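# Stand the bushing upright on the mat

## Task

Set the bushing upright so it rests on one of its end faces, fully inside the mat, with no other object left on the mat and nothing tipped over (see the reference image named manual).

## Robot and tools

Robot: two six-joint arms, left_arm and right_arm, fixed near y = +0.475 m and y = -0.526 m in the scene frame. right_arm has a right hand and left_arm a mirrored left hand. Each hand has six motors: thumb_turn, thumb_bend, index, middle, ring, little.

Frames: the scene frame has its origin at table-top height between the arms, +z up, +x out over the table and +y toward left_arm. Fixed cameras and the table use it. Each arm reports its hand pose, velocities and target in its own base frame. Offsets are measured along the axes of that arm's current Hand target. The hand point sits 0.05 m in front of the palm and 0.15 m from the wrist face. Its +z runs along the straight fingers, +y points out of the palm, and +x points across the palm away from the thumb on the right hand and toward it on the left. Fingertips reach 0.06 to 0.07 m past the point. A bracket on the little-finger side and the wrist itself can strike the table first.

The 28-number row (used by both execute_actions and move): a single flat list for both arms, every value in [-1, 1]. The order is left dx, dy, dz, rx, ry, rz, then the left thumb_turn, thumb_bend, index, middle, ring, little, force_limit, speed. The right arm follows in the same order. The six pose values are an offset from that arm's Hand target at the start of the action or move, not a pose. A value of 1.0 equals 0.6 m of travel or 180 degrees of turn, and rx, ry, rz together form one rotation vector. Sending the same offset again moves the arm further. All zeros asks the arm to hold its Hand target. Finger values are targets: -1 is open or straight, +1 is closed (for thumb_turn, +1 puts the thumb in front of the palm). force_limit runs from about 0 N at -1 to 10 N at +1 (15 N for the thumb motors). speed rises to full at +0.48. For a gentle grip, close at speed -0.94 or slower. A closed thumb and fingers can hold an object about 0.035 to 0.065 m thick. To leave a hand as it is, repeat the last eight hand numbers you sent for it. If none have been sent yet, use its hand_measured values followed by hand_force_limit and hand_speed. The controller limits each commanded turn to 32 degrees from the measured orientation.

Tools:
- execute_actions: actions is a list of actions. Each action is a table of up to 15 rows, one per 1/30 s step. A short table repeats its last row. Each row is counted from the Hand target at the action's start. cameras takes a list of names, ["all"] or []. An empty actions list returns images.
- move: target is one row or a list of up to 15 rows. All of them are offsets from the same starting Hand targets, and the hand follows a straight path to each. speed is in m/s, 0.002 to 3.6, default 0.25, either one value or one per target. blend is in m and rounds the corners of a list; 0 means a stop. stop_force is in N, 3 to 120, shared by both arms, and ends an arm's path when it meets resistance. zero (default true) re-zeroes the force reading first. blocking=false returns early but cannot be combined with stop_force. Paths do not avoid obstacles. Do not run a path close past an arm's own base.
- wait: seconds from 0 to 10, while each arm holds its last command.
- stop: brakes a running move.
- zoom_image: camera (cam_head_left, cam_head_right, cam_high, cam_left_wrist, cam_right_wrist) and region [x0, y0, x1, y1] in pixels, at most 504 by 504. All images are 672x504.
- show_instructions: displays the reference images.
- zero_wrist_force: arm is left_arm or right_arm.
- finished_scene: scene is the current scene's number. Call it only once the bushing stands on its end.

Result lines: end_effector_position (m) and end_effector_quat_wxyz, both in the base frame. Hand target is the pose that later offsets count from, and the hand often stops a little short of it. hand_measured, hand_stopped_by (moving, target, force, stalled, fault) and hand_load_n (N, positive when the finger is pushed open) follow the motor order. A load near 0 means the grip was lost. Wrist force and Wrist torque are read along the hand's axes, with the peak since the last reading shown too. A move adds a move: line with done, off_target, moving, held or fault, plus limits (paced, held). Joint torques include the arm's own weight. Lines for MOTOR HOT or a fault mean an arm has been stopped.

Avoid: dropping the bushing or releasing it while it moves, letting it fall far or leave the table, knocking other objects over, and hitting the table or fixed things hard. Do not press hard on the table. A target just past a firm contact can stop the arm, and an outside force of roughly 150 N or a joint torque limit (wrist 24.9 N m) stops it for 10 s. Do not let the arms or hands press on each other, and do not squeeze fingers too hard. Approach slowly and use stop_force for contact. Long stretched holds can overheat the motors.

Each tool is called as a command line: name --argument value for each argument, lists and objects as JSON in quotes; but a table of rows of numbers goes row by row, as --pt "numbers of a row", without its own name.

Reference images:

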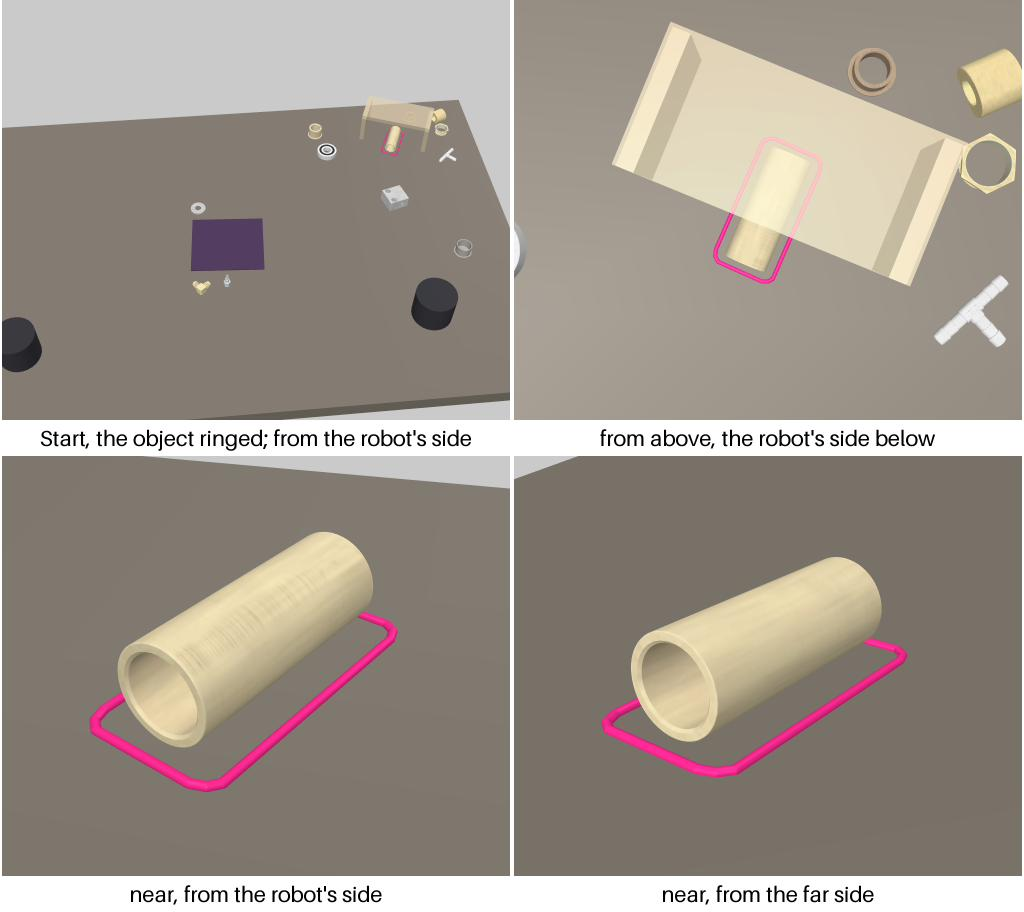

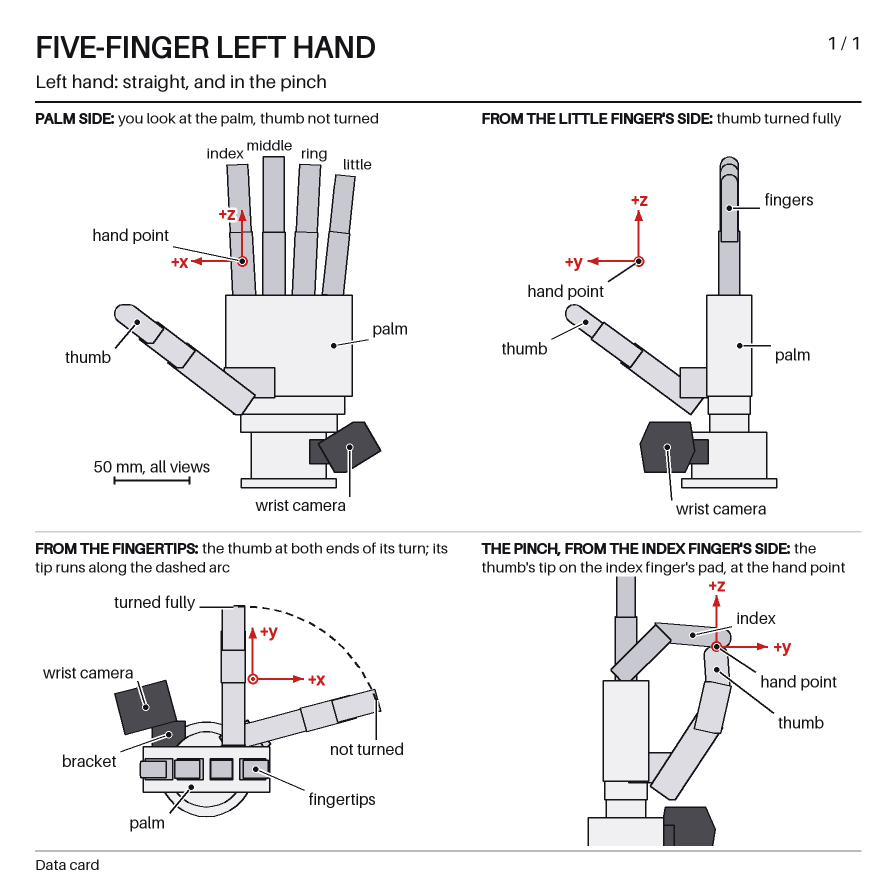

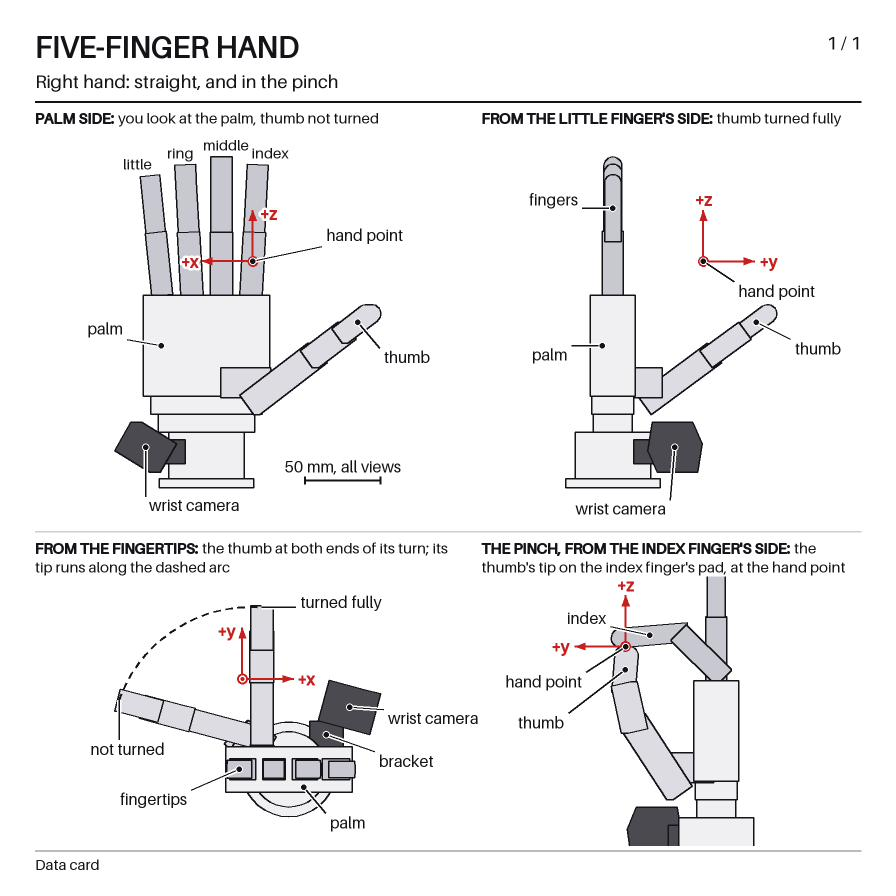

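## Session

execute_actions --actions '[]'

Scene clock: 0.00 s.
left_arm: end_effector_position=(+0.0951, -0.6604, +0.3571) hand_measured=(-1.000, -1.000, -1.000, -1.000, -1.000, -1.000) hand_load_n=(+0.0, -0.5, +0.0, +0.0, +0.0, +0.0) hand_stopped_by=(target, target, target, target, target, target) hand_force_limit=0.00 hand_speed=-0.80 end_effector_quat_wxyz=(+0.365, +0.849, -0.340, +0.176) | right_arm: end_effector_position=(+0.4747, +0.0546, +0.1440) hand_measured=(-1.000, -1.000, -1.000, -1.000, -1.000, -1.000) hand_load_n=(+0.0, +0.0, +0.0, +0.0, +0.0, +0.0) hand_stopped_by=(target, target, target, target, target, target) hand_force_limit=0.00 hand_speed=-0.80 end_effector_quat_wxyz=(+0.341, +0.081, +0.915, +0.198)
Joint positions: left_arm=[2.111 -1.815 -1.395 2.416 -1.228 1.16] | right_arm=[-0.704 -1.409 2.165 0.403 0.851 -1.94]
Joint velocities: within noise
Joint torques (N m): no reading
Motor temperatures (°C): left_arm=[25 23 29 47 40 40] | right_arm=[35 44 40 45 35 37]
Wrist force (N): no reading
Wrist torque (N m): no reading
Wrist force, peak (N): no reading
Hand target: left_arm +0.0951, -0.6604, +0.3571; +0.365, +0.849, -0.340, +0.176 | right_arm +0.4747, +0.0546, +0.1440; +0.341, +0.081, +0.915, +0.198

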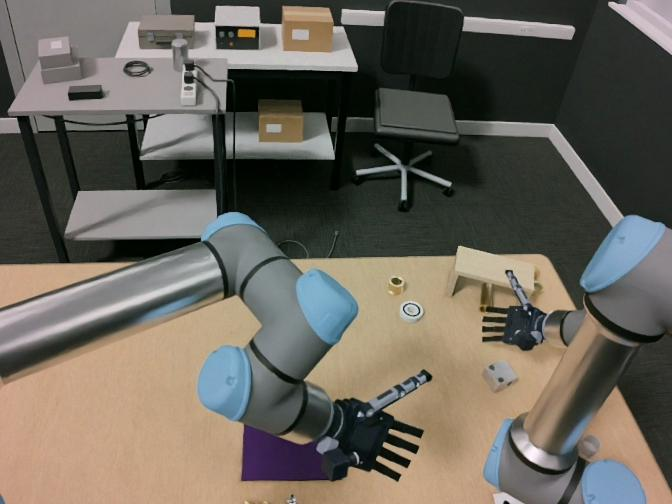

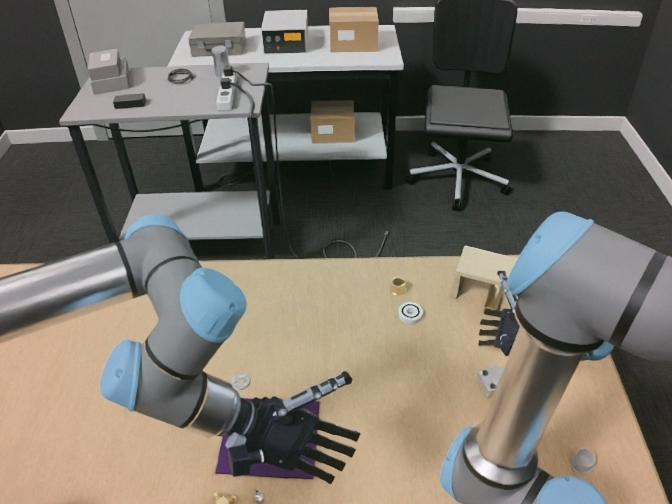

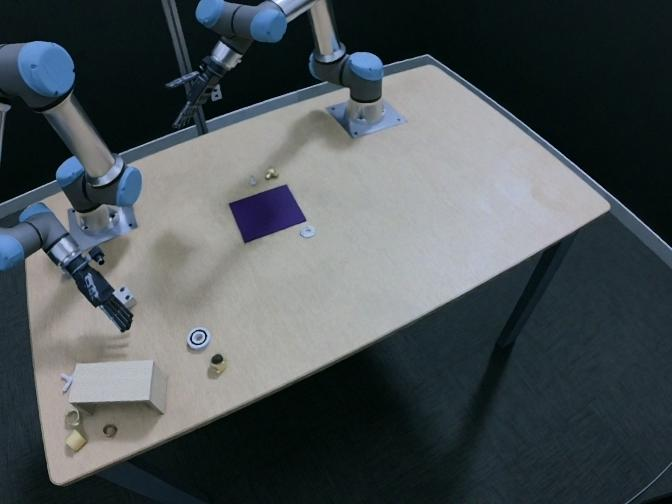

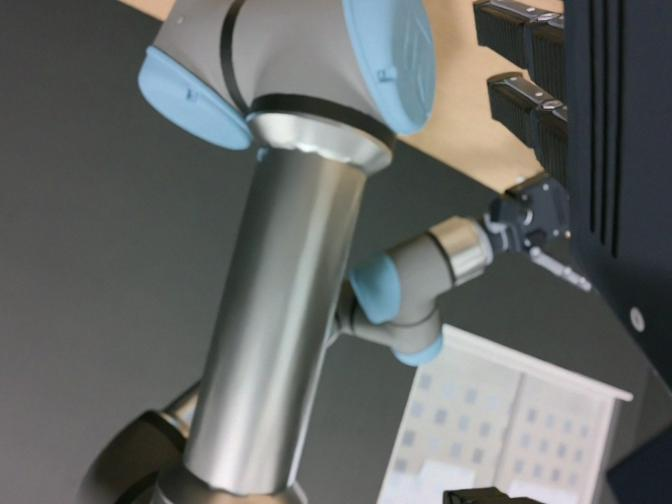

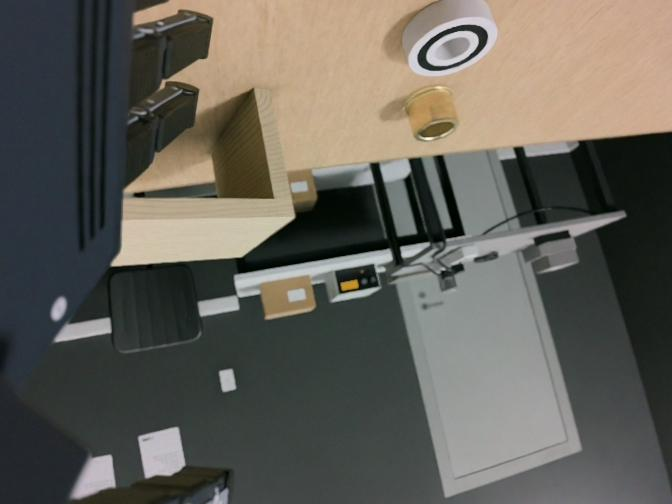

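move --target '[0.14,-0.872,-0.757,0,0,0,-1,-1,-1,-1,-1,-1,0,-0.8,-0.247,-0.038,-0.067,0.410,0.216,-0.020,1,-1,-1,-1,-1,-1,0,0.4]' --speed 0.5 --cameras '["cam_right_wrist","cam_high","cam_head_right"]'

zoom_image --camera "cam_high" --region '[20, 270, 220, 470]'

zoom_image --camera "cam_head_right" --region '[380, 200, 580, 400]'

Scene clock: 19.37 s.
left_arm: end_effector_position=(+0.5004, -0.0994, +0.4465) hand_measured=(-1.000, -1.000, -1.000, -1.000, -1.000, -1.000) hand_load_n=(+0.0, +0.0, +0.0, +0.0, +0.0, +0.0) hand_stopped_by=(target, target, target, target, target, target) hand_force_limit=0.00 hand_speed=-0.80 end_effector_quat_wxyz=(+0.365, +0.849, -0.340, +0.176) | right_arm: end_effector_position=(+0.5598, -0.0205, +0.2499) hand_measured=(+1.000, -1.000, -1.000, -1.000, -1.000, -1.000) hand_load_n=(+0.0, +0.0, +0.0, +0.0, +0.0, +0.0) hand_stopped_by=(target, target, target, target, target, target) hand_force_limit=0.00 hand_speed=0.40 end_effector_quat_wxyz=(-0.072, +0.173, +0.908, -0.375)
Joint positions: left_arm=[3.648 -2.076 -1.089 1.156 -0.835 3.01] | right_arm=[-0.031 -0.847 0.958 1.786 2.297 -1.099]
Joint torques (N m): left_arm=[6.62 26.39 26.48 -4.26 2.9 0.59] | right_arm=[-7.46 -42.53 -23.28 4.91 2.57 1.42]
Wrist force (N): left_arm=[0.1 0.4 -0.6] | right_arm=[-2.0 3.6 0.3]
Wrist torque (N m): left_arm=[0.10 -0.01 0.04] | right_arm=[0.35 0.21 0.37]
Wrist force, peak (N): left_arm=[-0.4 2.4 1.6] | right_arm=[-2.4 4.1 -0.8]
Hand target: left_arm +0.5005, -0.0993, +0.4466; +0.365, +0.849, -0.340, +0.176 | right_arm +0.5598, -0.0206, +0.2499; -0.072, +0.174, +0.908, -0.375
Off the commanded pose: left_arm 0.000 m, 0 deg | right_arm 0.000 m, 0 deg.
move: done
Images, in order (width x height): cam_head_right 672x504, cam_high 672x504, cam_right_wrist 672x504.

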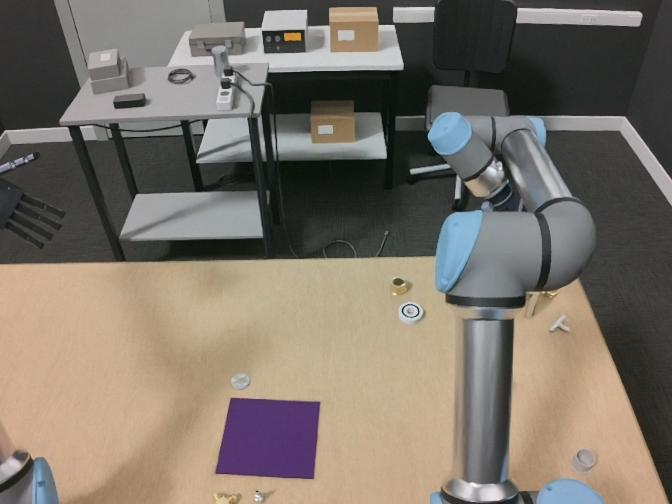

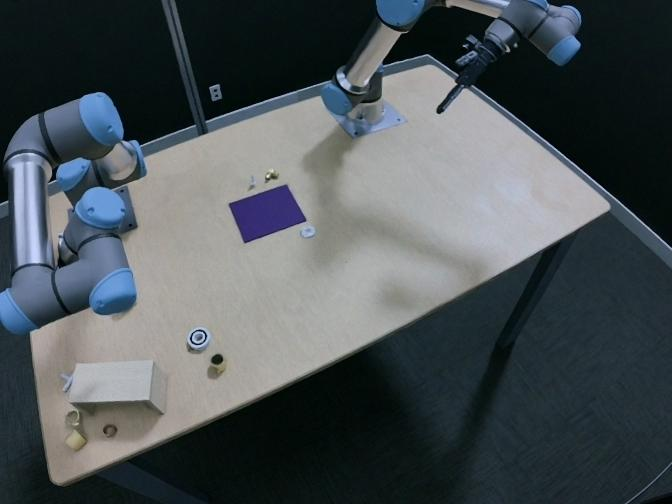

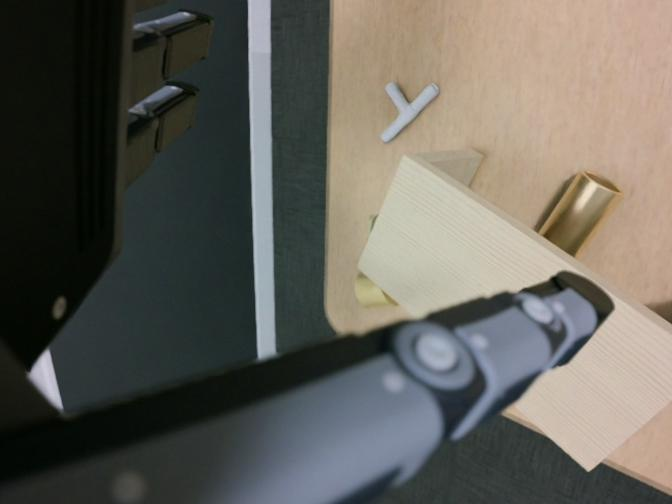

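Scaled by 2.520 from the camera's 672x504 image, which has a finer 960x720 frame.

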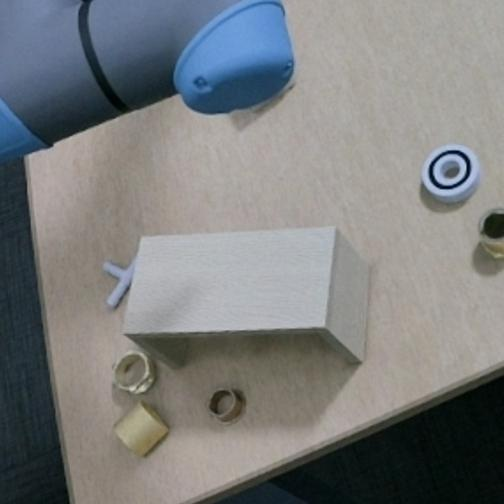

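Scaled by 2.520 from the camera's 672x504 image, which has a finer 960x720 frame.

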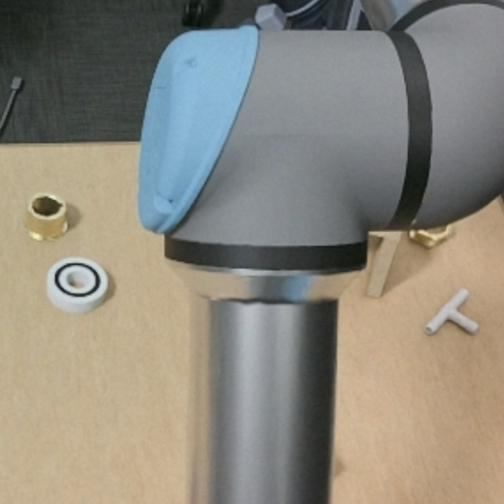

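move --target '[0,0,0,0,0,0,-1,-1,-1,-1,-1,-1,0,-0.8,0.0487,0.112,0.194,0,0,0,1,-1,0.2,0.2,-1,-1,0,0.4]' --cameras '["cam_right_wrist","cam_high","cam_head_right"]'

Scene clock: 34.10 s.
left_arm: end_effector_position=(+0.5005, -0.0993, +0.4466) hand_measured=(-1.000, -1.000, -1.000, -1.000, -1.000, -1.000) hand_load_n=(+0.0, +0.0, +0.0, +0.0, +0.0, +0.0) hand_stopped_by=(target, target, target, target, target, target) hand_force_limit=0.00 hand_speed=-0.80 end_effector_quat_wxyz=(+0.365, +0.849, -0.340, +0.176) | right_arm: end_effector_position=(+0.5199, -0.0421, +0.1201) hand_measured=(+1.000, -1.000, +0.200, +0.200, -1.000, -1.000) hand_load_n=(+0.0, +0.0, +0.0, +0.0, +0.0, +0.0) hand_stopped_by=(target, target, target, target, target, target) hand_force_limit=0.00 hand_speed=0.40 end_effector_quat_wxyz=(-0.072, +0.173, +0.908, -0.375)
Joint positions: left_arm=[3.648 -2.076 -1.089 1.156 -0.835 3.01] | right_arm=[-0.073 -0.862 1.322 1.401 2.31 -1.153]
Joint torques (N m): left_arm=[11.86 30.06 27.91 -4.24 2.53 0.83] | right_arm=[8.78 -51.93 -9.04 -0.2 -1.19 1.49]
Wrist force (N): left_arm=[0.3 0.2 -0.5] | right_arm=[-1.6 3.6 0.0]
Wrist torque (N m): left_arm=[0.07 -0.02 0.06] | right_arm=[0.38 0.16 0.35]
Wrist force, peak (N): left_arm=[-0.2 0.6 -0.7] | right_arm=[-1.6 5.1 1.9]
Hand target: left_arm +0.5005, -0.0993, +0.4466; +0.365, +0.849, -0.340, +0.176 | right_arm +0.5199, -0.0420, +0.1200; -0.072, +0.174, +0.908, -0.375
Off the commanded pose: left_arm 0.000 m, 0 deg | right_arm 0.000 m, 0 deg.
move: done
Images, in order (width x height): cam_head_right 672x504, cam_high 672x504, cam_right_wrist 672x504.

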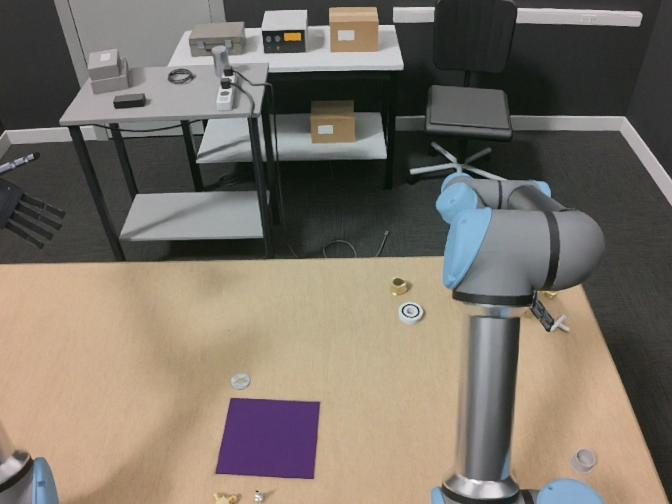

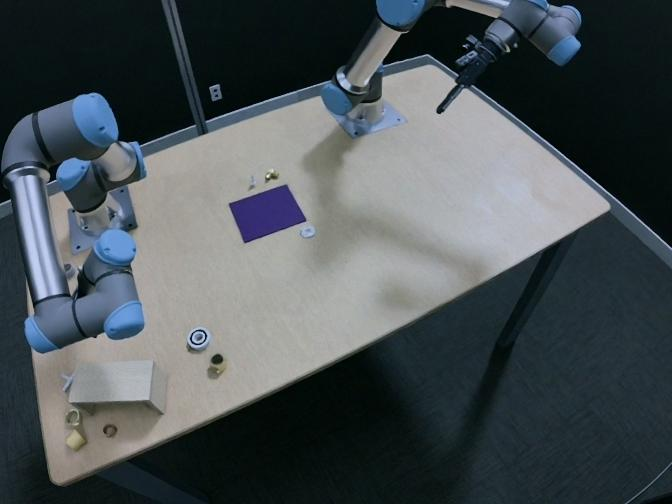

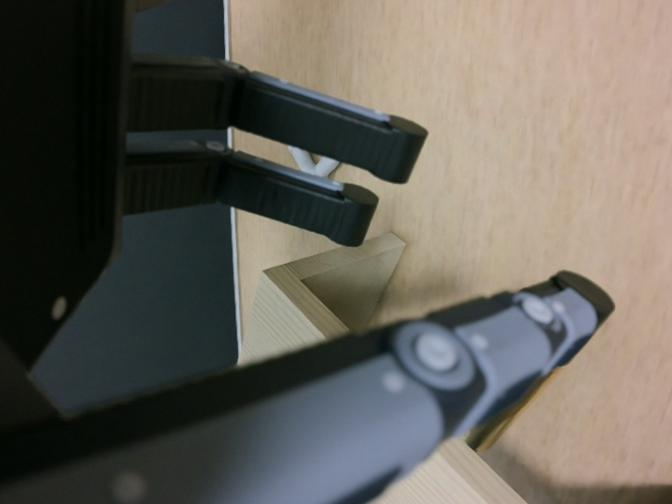

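zoom_image --camera "cam_right_wrist" --region '[240, 220, 672, 504]'

zoom_image --camera "cam_high" --region '[30, 300, 280, 480]'

Scaled by 1.167 from the camera's 672x504 image, which has a finer 960x720 frame.

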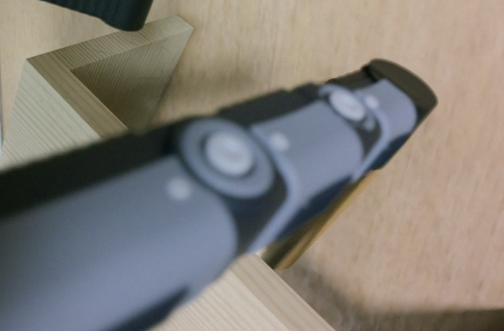

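Scaled by 2.016 from the camera's 672x504 image, which has a finer 960x720 frame.

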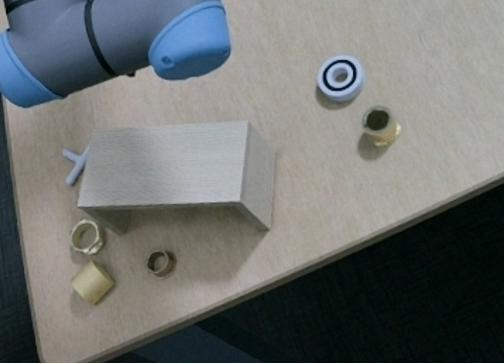

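move --target '[0,0,0,0,0,0,-1,-1,-1,-1,-1,-1,0,-0.8,-0.0762,-0.0297,-0.0647,0,0,0,1,-1,0.2,0.2,-1,-1,0,0.4]' --cameras '["cam_right_wrist"]'

zoom_image --camera "cam_right_wrist" --region '[372, 104, 672, 404]'

Scene clock: 44.37 s.
left_arm: end_effector_position=(+0.5005, -0.0993, +0.4466) hand_measured=(-1.000, -1.000, -1.000, -1.000, -1.000, -1.000) hand_load_n=(+0.0, -0.5, +0.0, +0.0, +0.0, +0.0) hand_stopped_by=(target, target, target, target, target, target) hand_force_limit=0.00 hand_speed=-0.80 end_effector_quat_wxyz=(+0.365, +0.849, -0.340, +0.176) | right_arm: end_effector_position=(+0.5678, -0.0451, +0.1600) hand_measured=(+1.000, -1.000, +0.200, +0.200, -1.000, -1.000) hand_load_n=(+0.0, +0.0, +0.0, +0.0, +0.0, +0.0) hand_stopped_by=(target, target, target, target, target, target) hand_force_limit=0.00 hand_speed=0.40 end_effector_quat_wxyz=(-0.072, +0.174, +0.908, -0.375)
Joint positions: left_arm=[3.648 -2.076 -1.089 1.156 -0.835 3.01] | right_arm=[-0.072 -0.786 1.077 1.572 2.31 -1.152]
Joint torques (N m): left_arm=[9.13 29.04 26.19 -4.19 1.98 0.9] | right_arm=[8.62 -52.16 -25.17 2.11 -1.21 -0.67]
Wrist force (N): left_arm=[0.1 0.1 -0.3] | right_arm=[-2.0 3.6 -0.1]
Wrist torque (N m): left_arm=[0.03 0.01 0.06] | right_arm=[0.39 0.22 0.26]
Wrist force, peak (N): left_arm=[-0.2 0.6 -0.6] | right_arm=[-1.4 4.4 0.4]
Hand target: left_arm +0.5005, -0.0993, +0.4466; +0.365, +0.849, -0.340, +0.176 | right_arm +0.5679, -0.0451, +0.1601; -0.072, +0.174, +0.908, -0.375
Off the commanded pose: left_arm 0.000 m, 0 deg | right_arm 0.000 m, 0 deg.
move: done
Images, in order (width x height): cam_right_wrist 672x504.

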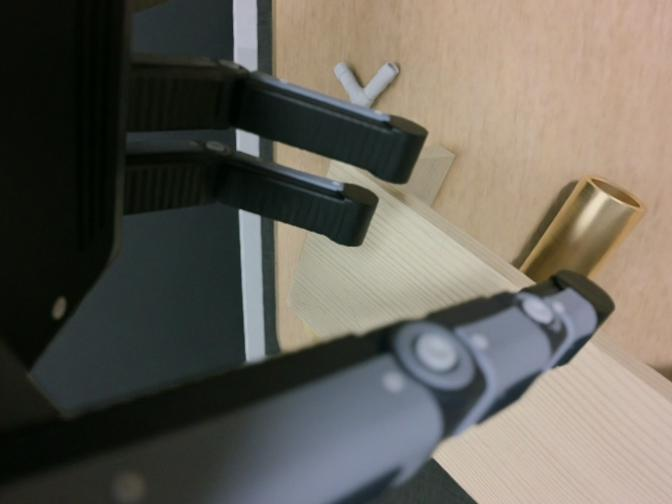

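Scaled by 1.680 from the camera's 672x504 image, which has a finer 960x720 frame.

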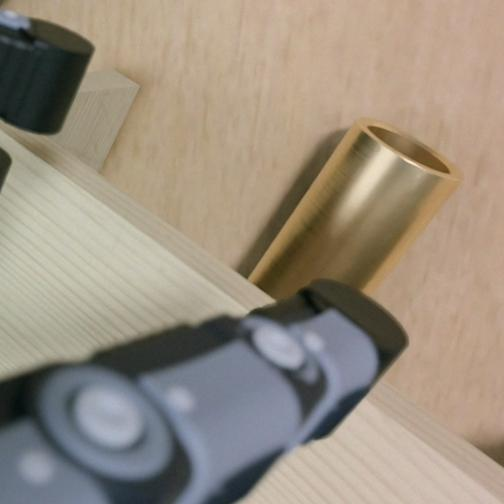

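move --target '[0,0,0,0,0,0,-1,-1,-1,-1,-1,-1,0,-0.8,0.0348,0.0255,0.0457,0,-0.0786,0.0786,1,-1,0.2,0.2,1,1,0,0.4]' --cameras '["cam_right_wrist","cam_high"]'

Scene clock: 54.57 s.
left_arm: end_effector_position=(+0.5005, -0.0993, +0.4466) hand_measured=(-1.000, -1.000, -1.000, -1.000, -1.000, -1.000) hand_load_n=(+0.0, +0.0, +0.0, +0.0, +0.0, +0.0) hand_stopped_by=(target, target, target, target, target, target) hand_force_limit=0.00 hand_speed=-0.80 end_effector_quat_wxyz=(+0.365, +0.849, -0.340, +0.176) | right_arm: end_effector_position=(+0.5453, -0.0453, +0.1299) hand_measured=(+1.000, -1.000, +0.200, +0.200, +1.000, +1.000) hand_load_n=(+0.0, +0.0, +0.0, +0.0, +0.0, +0.0) hand_stopped_by=(target, target, target, target, target, target) hand_force_limit=0.00 hand_speed=0.40 end_effector_quat_wxyz=(+0.087, +0.236, +0.881, -0.400)
Joint positions: left_arm=[3.648 -2.076 -1.089 1.156 -0.835 3.01] | right_arm=[-0.031 -0.949 1.438 1.101 2.414 -1.07]
Joint torques (N m): left_arm=[7.86 29.61 26.3 -4.27 1.25 0.95] | right_arm=[-8.45 -41.38 -8.32 -0.1 -0.5 0.68]
Wrist force (N): left_arm=[-0.1 0.4 -0.2] | right_arm=[-1.2 3.6 -0.1]
Wrist torque (N m): left_arm=[0.08 0.03 0.04] | right_arm=[0.40 0.18 0.35]
Wrist force, peak (N): left_arm=[0.0 0.7 -0.6] | right_arm=[-2.1 4.1 0.3]
Hand target: left_arm +0.5005, -0.0993, +0.4466; +0.365, +0.849, -0.340, +0.176 | right_arm +0.5453, -0.0453, +0.1299; +0.087, +0.236, +0.881, -0.400
Off the commanded pose: left_arm 0.000 m, 0 deg | right_arm 0.000 m, 0 deg.
move: done
Images, in order (width x height): cam_high 672x504, cam_right_wrist 672x504.

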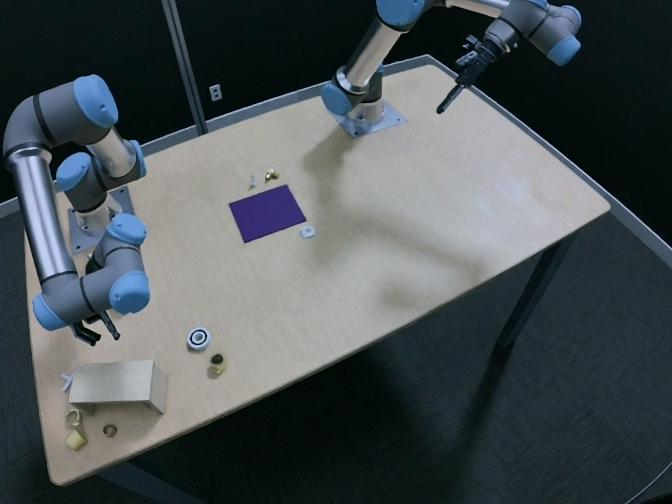

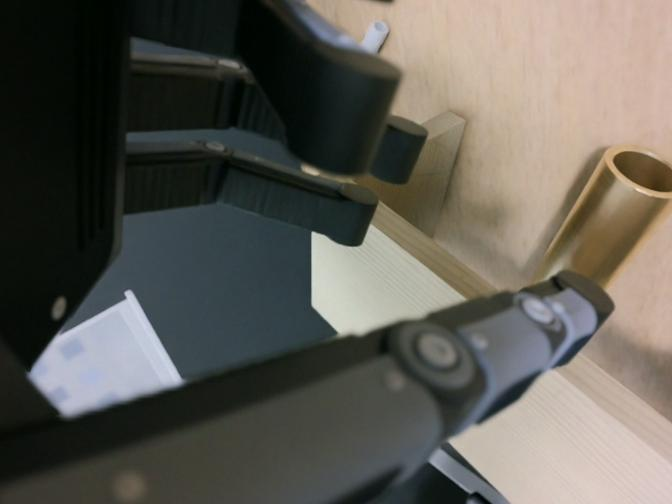

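move --pt "0 0 0 0 0 0 -1 -1 -1 -1 -1 -1 0 -0.8 0.0587 0.114 0.1139 0 0 0 1 -1 0.2 0.2 1 1 0 0.4" --pt "0 0 0 0 0 0 -1 -1 -1 -1 -1 -1 0 -0.8 0.004 0.1283 0.1277 0 0 0 1 -1 0.2 0.2 1 1 0 0.4" --speed '[0.06,0.04]' --stop_force 6 --cameras '["cam_right_wrist","cam_high"]'

Scene clock: 60.10 s.
left_arm: end_effector_position=(+0.5005, -0.0993, +0.4466) hand_measured=(-1.000, -1.000, -1.000, -1.000, -1.000, -1.000) hand_load_n=(+0.0, +0.0, +0.0, +0.0, +0.0, +0.0) hand_stopped_by=(target, target, target, target, target, target) hand_force_limit=0.00 hand_speed=-0.80 end_effector_quat_wxyz=(+0.365, +0.849, -0.340, +0.176) | right_arm: end_effector_position=(+0.5779, -0.0579, +0.0270) hand_measured=(+1.000, -1.000, +0.200, +0.200, +1.000, +1.000) hand_load_n=(+0.0, +0.0, +0.0, +0.0, +0.0, +0.0) hand_stopped_by=(target, target, target, target, target, target) hand_force_limit=0.00 hand_speed=0.40 end_effector_quat_wxyz=(+0.087, +0.236, +0.881, -0.400)
Joint positions: left_arm=[3.648 -2.076 -1.089 1.156 -0.835 3.01] | right_arm=[-0.053 -0.761 1.394 0.931 2.414 -1.103]
Joint torques (N m): left_arm=[5.74 29.27 25.1 -4.09 0.32 0.77] | right_arm=[9.28 -56.57 -12.37 -0.34 2.3 1.55]
Wrist force (N): left_arm=[-0.1 0.2 -0.2] | right_arm=[-1.0 3.6 0.1]
Wrist torque (N m): left_arm=[0.04 0.03 0.04] | right_arm=[0.39 0.13 0.35]
Wrist force, peak (N): left_arm=[-0.5 0.7 -0.6] | right_arm=[-0.7 4.1 0.3]
Hand target: left_arm +0.5005, -0.0993, +0.4466; +0.365, +0.849, -0.340, +0.176 | right_arm +0.5779, -0.0578, +0.0270; +0.087, +0.236, +0.881, -0.400
Off the commanded pose: left_arm 0.000 m, 0 deg | right_arm 0.000 m, 0 deg.
move: done
Images, in order (width x height): cam_high 672x504, cam_right_wrist 672x504.

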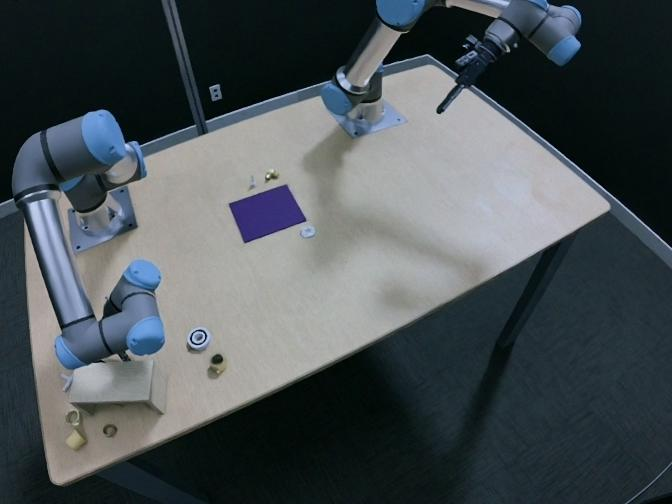

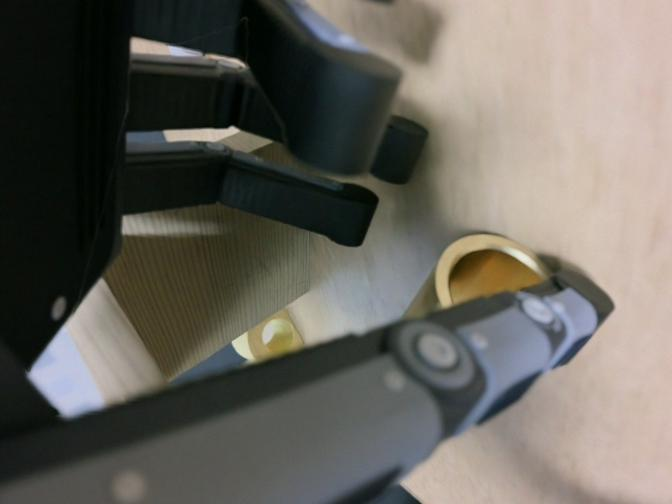

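move --pt "0 0 0 0 0 0 -1 -1 -1 -1 -1 -1 0 -0.8 0 0.0118 -0.0117 0 0 0 1 -1 0.2 0.2 1 1 0 0.4" --pt "0 0 0 0 0 0 -1 -1 -1 -1 -1 -1 0 -0.8 -0.0265 0.0188 -0.005 0 0 0 1 -1 0.2 0.2 1 1 0 0.4" --speed 0.03 --stop_force 5 --cameras '["cam_right_wrist"]'

zoom_image --camera "cam_right_wrist" --region '[240, 100, 640, 400]'

Scene clock: 67.53 s.
left_arm: end_effector_position=(+0.5005, -0.0993, +0.4466) hand_measured=(-1.000, -1.000, -1.000, -1.000, -1.000, -1.000) hand_load_n=(+0.0, +0.0, +0.0, +0.0, +0.0, +0.0) hand_stopped_by=(target, target, target, target, target, target) hand_force_limit=0.00 hand_speed=-0.80 end_effector_quat_wxyz=(+0.365, +0.849, -0.340, +0.176) | right_arm: end_effector_position=(+0.5931, -0.0530, +0.0270) hand_measured=(+1.000, -1.000, +0.200, +0.200, +1.000, +1.000) hand_load_n=(-0.5, +0.0, +0.0, +0.0, +0.0, +0.0) hand_stopped_by=(target, target, target, target, target, target) hand_force_limit=0.00 hand_speed=0.40 end_effector_quat_wxyz=(+0.087, +0.236, +0.881, -0.400)
Joint positions: left_arm=[3.648 -2.076 -1.089 1.156 -0.835 3.01] | right_arm=[-0.043 -0.727 1.331 0.972 2.414 -1.088]
Joint torques (N m): left_arm=[4.1 28.98 24.58 -4.39 0.04 0.51] | right_arm=[7.96 -46.03 -23.7 4.11 3.26 -0.37]
Wrist force (N): left_arm=[0.1 0.3 -0.7] | right_arm=[3.7 4.4 1.8]
Wrist torque (N m): left_arm=[0.09 0.00 0.05] | right_arm=[0.32 0.13 0.50]
Wrist force, peak (N): left_arm=[-0.1 0.5 -1.0] | right_arm=[47.0 -10.7 -12.1]
Hand target: left_arm +0.5005, -0.0993, +0.4466; +0.365, +0.849, -0.340, +0.176 | right_arm +0.5931, -0.0530, +0.0270; +0.087, +0.236, +0.881, -0.400 (not the last commanded pose)
Off the commanded pose: left_arm 0.000 m, 0 deg | right_arm 0.005 m, 0 deg.
move: contact (right_arm); path passed 1 of 2 targets
Images, in order (width x height): cam_right_wrist 672x504.

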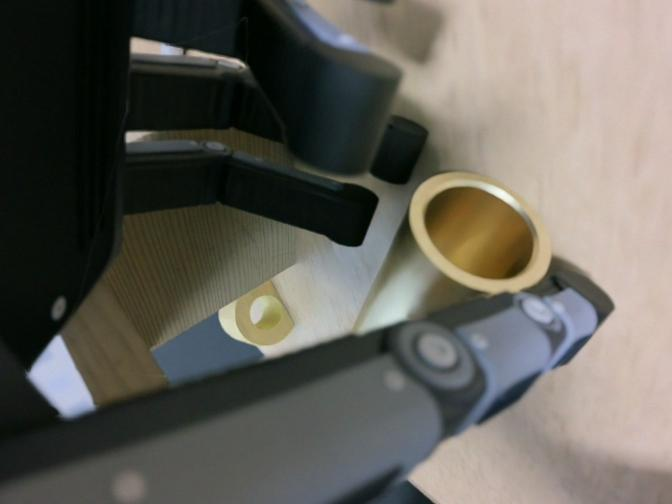

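Scaled by 1.260 from the camera's 672x504 image, which has a finer 960x720 frame.

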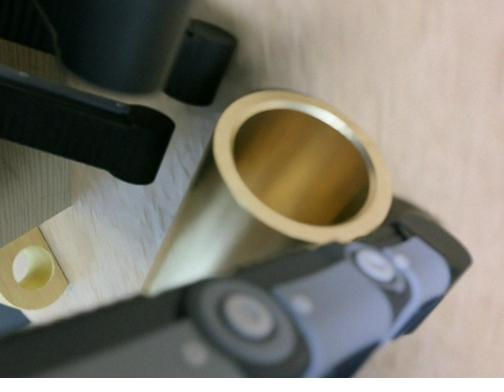

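move --pt "0 0 0 0 0 0 -1 -1 -1 -1 -1 -1 0 -0.8 0.0027 -0.0007 -0.0007 0 0 0 1 -0.1 0.2 0.2 1 1 -0.2 -0.85" --pt "0 0 0 0 0 0 -1 -1 -1 -1 -1 -1 0 -0.8 0.0027 -0.0007 -0.0007 0 0 0 1 -0.1 0.45 0.45 1 1 0.2 -0.88" --cameras '["cam_right_wrist"]'

zoom_image --camera "cam_right_wrist" --region '[240, 100, 640, 400]'

Scene clock: 73.17 s.
left_arm: end_effector_position=(+0.5005, -0.0993, +0.4466) hand_measured=(-1.000, -1.000, -1.000, -1.000, -1.000, -1.000) hand_load_n=(+0.0, +0.0, +0.0, +0.0, +0.0, +0.0) hand_stopped_by=(target, target, target, target, target, target) hand_force_limit=0.00 hand_speed=-0.80 end_effector_quat_wxyz=(+0.365, +0.849, -0.340, +0.176) | right_arm: end_effector_position=(+0.5915, -0.0524, +0.0270) hand_measured=(+1.000, -0.770, +0.264, +0.208, +1.000, +1.000) hand_load_n=(-2.0, +12.0, +5.5, +4.5, +0.0, +0.0) hand_stopped_by=(target, force, force, force, target, target) hand_force_limit=0.20 hand_speed=-0.88 end_effector_quat_wxyz=(+0.087, +0.236, +0.881, -0.400)
Joint positions: left_arm=[3.648 -2.076 -1.089 1.156 -0.835 3.01] | right_arm=[-0.042 -0.73 1.337 0.97 2.414 -1.086]
Joint torques (N m): left_arm=[2.07 30.06 23.52 -4.37 0.02 0.85] | right_arm=[2.38 -45.71 -21.9 2.06 -0.86 -0.37]
Wrist force (N): left_arm=[0.2 0.4 -0.6] | right_arm=[-1.2 3.8 0.7]
Wrist torque (N m): left_arm=[0.09 -0.03 0.06] | right_arm=[0.39 0.24 0.20]
Wrist force, peak (N): left_arm=[0.1 0.4 -1.0] | right_arm=[3.9 4.5 1.6]
Hand target: left_arm +0.5005, -0.0993, +0.4466; +0.365, +0.849, -0.340, +0.176 | right_arm +0.5915, -0.0524, +0.0270; +0.087, +0.236, +0.881, -0.400
Off the commanded pose: left_arm 0.000 m, 0 deg | right_arm 0.000 m, 0 deg.
move: done
Images, in order (width x height): cam_right_wrist 672x504.

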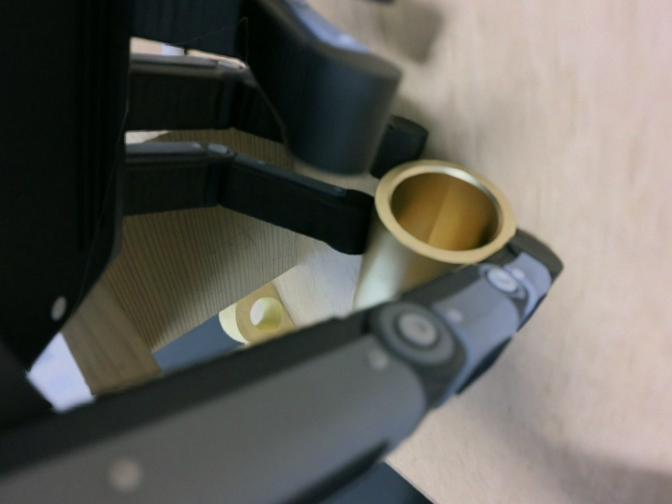

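Scaled by 1.260 from the camera's 672x504 image, which has a finer 960x720 frame.

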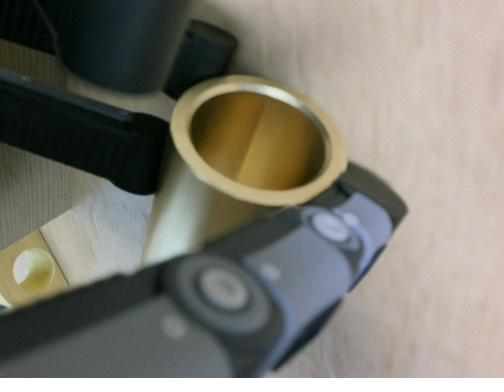

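move --pt "0 0 0 0 0 0 -1 -1 -1 -1 -1 -1 0 -0.8 0.0863 -0.0228 -0.0217 0 0 0 1 -0.1 0.45 0.45 1 1 0.2 -0.88" --pt "0 0 0 0 0 0 -1 -1 -1 -1 -1 -1 0 -0.8 0.0863 -0.0228 -0.0217 0 0 0 1 -1 0.15 0.15 1 1 0.2 -0.88" --speed 0.08 --cameras '["cam_right_wrist"]'

Scene clock: 78.20 s.
left_arm: end_effector_position=(+0.5005, -0.0993, +0.4466) hand_measured=(-1.000, -1.000, -1.000, -1.000, -1.000, -1.000) hand_load_n=(+0.0, +0.0, +0.0, +0.0, +0.0, +0.0) hand_stopped_by=(target, target, target, target, target, target) hand_force_limit=0.00 hand_speed=-0.80 end_effector_quat_wxyz=(+0.365, +0.849, -0.340, +0.176) | right_arm: end_effector_position=(+0.5401, -0.0325, +0.0270) hand_measured=(+1.000, -1.000, +0.150, +0.150, +1.000, +1.000) hand_load_n=(+0.0, +0.0, +0.0, -2.5, +0.0, +0.0) hand_stopped_by=(target, target, target, target, target, target) hand_force_limit=0.20 hand_speed=-0.88 end_effector_quat_wxyz=(+0.087, +0.236, +0.881, -0.400)
Joint positions: left_arm=[3.648 -2.076 -1.089 1.156 -0.835 3.01] | right_arm=[-0.006 -0.813 1.515 0.916 2.413 -1.032]
Joint torques (N m): left_arm=[0.62 30.45 22.86 -4.36 -0.04 0.62] | right_arm=[-7.98 -38.28 -6.95 2.8 2.48 -0.05]
Wrist force (N): left_arm=[-0.3 0.5 -0.7] | right_arm=[-2.3 2.7 -1.7]
Wrist torque (N m): left_arm=[0.12 0.05 0.02] | right_arm=[0.29 0.28 0.24]
Wrist force, peak (N): left_arm=[-0.3 0.5 -0.7] | right_arm=[-2.5 4.5 1.0]
Hand target: left_arm +0.5005, -0.0993, +0.4466; +0.365, +0.849, -0.340, +0.176 | right_arm +0.5401, -0.0325, +0.0270; +0.087, +0.236, +0.881, -0.400
Off the commanded pose: left_arm 0.000 m, 0 deg | right_arm 0.000 m, 0 deg.
move: done
Images, in order (width x height): cam_right_wrist 672x504.

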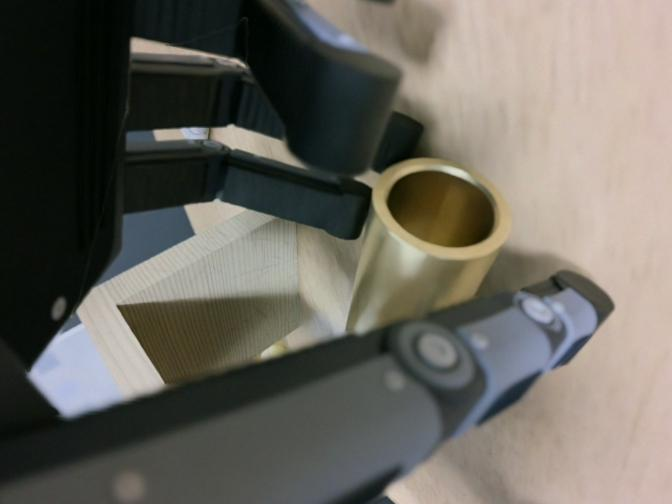

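move --pt "0 0 0 0 0 0 -1 -1 -1 -1 -1 -1 0 -0.8 0 0 0 0 0 0 1 -1 0.05 0.05 1 1 0.2 -0.88" --pt "0 0 0 0 0 0 -1 -1 -1 -1 -1 -1 0 -0.8 -0.0223 0.0128 0.0125 0 0.0786 -0.0786 1 -1 0.05 0.05 1 1 0.2 -0.88" --speed 0.08 --cameras '["cam_right_wrist"]'

Scene clock: 83.37 s.
left_arm: end_effector_position=(+0.5005, -0.0993, +0.4466) hand_measured=(-1.000, -1.000, -1.000, -1.000, -1.000, -1.000) hand_load_n=(+0.0, +0.0, +0.0, +0.0, +0.0, +0.0) hand_stopped_by=(target, target, target, target, target, target) hand_force_limit=0.00 hand_speed=-0.80 end_effector_quat_wxyz=(+0.365, +0.849, -0.340, +0.176) | right_arm: end_effector_position=(+0.5553, -0.0384, +0.0214) hand_measured=(+1.000, -1.000, +0.050, +0.118, +1.000, +1.000) hand_load_n=(+0.0, +0.0, +0.0, +0.0, +0.0, +0.0) hand_stopped_by=(target, target, target, stalled, target, target) hand_force_limit=0.20 hand_speed=-0.88 end_effector_quat_wxyz=(-0.072, +0.174, +0.908, -0.375)
Joint positions: left_arm=[3.648 -2.076 -1.089 1.156 -0.835 3.01] | right_arm=[-0.062 -0.664 1.238 1.297 2.307 -1.139]
Joint torques (N m): left_arm=[-1.47 29.08 22.16 -4.42 -0.13 0.41] | right_arm=[6.91 -59.06 -8.81 -0.18 3.26 1.5]
Wrist force (N): left_arm=[0.0 0.5 -0.2] | right_arm=[-2.3 3.5 0.1]
Wrist torque (N m): left_arm=[0.10 0.03 0.03] | right_arm=[0.37 0.25 0.32]
Wrist force, peak (N): left_arm=[0.0 0.8 -0.7] | right_arm=[-4.9 -1.3 -11.9]
Hand target: left_arm +0.5005, -0.0993, +0.4466; +0.365, +0.849, -0.340, +0.176 | right_arm +0.5553, -0.0384, +0.0215; -0.072, +0.173, +0.908, -0.375
Off the commanded pose: left_arm 0.000 m, 0 deg | right_arm 0.000 m, 0 deg.
move: done
Images, in order (width x height): cam_right_wrist 672x504.

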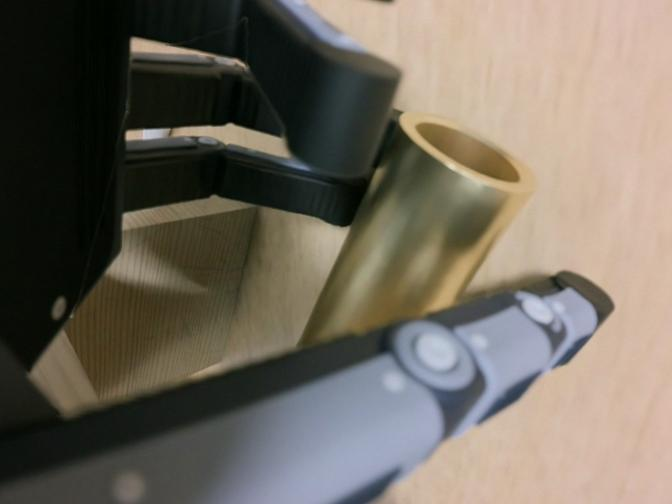

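move --pt "0 0 0 0 0 0 -1 -1 -1 -1 -1 -1 0 -0.8 0 0 0 0 0 0 1 -1 0.2 0.19 1 1 0.2 -0.88" --pt "0 0 0 0 0 0 -1 -1 -1 -1 -1 -1 0 -0.8 0 0 0 0 0 0 1 -0.1 0.2 0.19 1 1 -0.2 -0.85" --pt "0 0 0 0 0 0 -1 -1 -1 -1 -1 -1 0 -0.8 0 0 0 0 0 0 1 -0.1 0.4 0.4 1 1 0.2 -0.9" --pt "0 0 0 0 0 0 -1 -1 -1 -1 -1 -1 0 -0.8 -0.0003 -0.1413 -0.1422 0 0 0 1 -0.1 0.4 0.4 1 1 0.2 -0.9" --speed 0.12 --cameras '["cam_right_wrist","cam_high"]'

Scene clock: 89.27 s.
left_arm: end_effector_position=(+0.5005, -0.0993, +0.4466) hand_measured=(-1.000, -1.000, -1.000, -1.000, -1.000, -1.000) hand_load_n=(+0.0, +0.0, +0.0, +0.0, +0.0, +0.0) hand_stopped_by=(target, target, target, target, target, target) hand_force_limit=0.00 hand_speed=-0.80 end_effector_quat_wxyz=(+0.365, +0.849, -0.340, +0.176) | right_arm: end_effector_position=(+0.5555, -0.0382, +0.1417) hand_measured=(+1.000, -0.756, +0.252, +0.198, +1.000, +1.000) hand_load_n=(+0.0, +7.0, +6.0, +0.0, +0.0, +0.0) hand_stopped_by=(target, force, force, force, target, target) hand_force_limit=0.20 hand_speed=-0.90 end_effector_quat_wxyz=(-0.072, +0.173, +0.908, -0.375)
Joint positions: left_arm=[3.648 -2.076 -1.089 1.156 -0.835 3.01] | right_arm=[-0.062 -0.8 1.152 1.519 2.307 -1.139]
Joint torques (N m): left_arm=[-3.2 29.83 21.03 -4.28 0.17 0.44] | right_arm=[8.09 -50.67 -13.65 1.25 -1.2 1.12]
Wrist force (N): left_arm=[-0.2 0.4 -0.1] | right_arm=[-3.0 5.2 1.4]
Wrist torque (N m): left_arm=[0.06 0.05 0.02] | right_arm=[0.47 0.35 0.27]
Wrist force, peak (N): left_arm=[-0.3 0.7 -0.5] | right_arm=[-2.5 6.4 2.6]
Hand target: left_arm +0.5005, -0.0993, +0.4466; +0.365, +0.849, -0.340, +0.176 | right_arm +0.5555, -0.0382, +0.1417; -0.072, +0.173, +0.908, -0.375
Off the commanded pose: left_arm 0.000 m, 0 deg | right_arm 0.000 m, 0 deg.
move: done
Images, in order (width x height): cam_high 672x504, cam_right_wrist 672x504.

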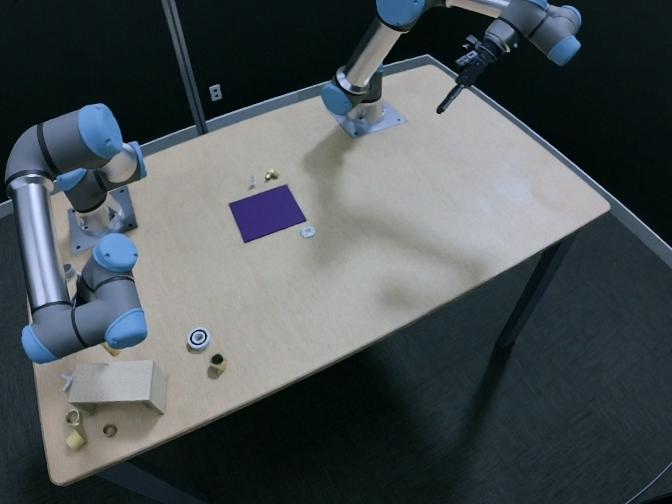

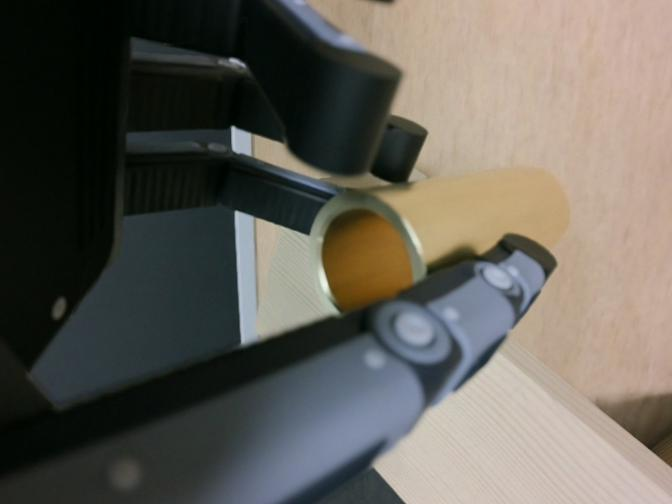

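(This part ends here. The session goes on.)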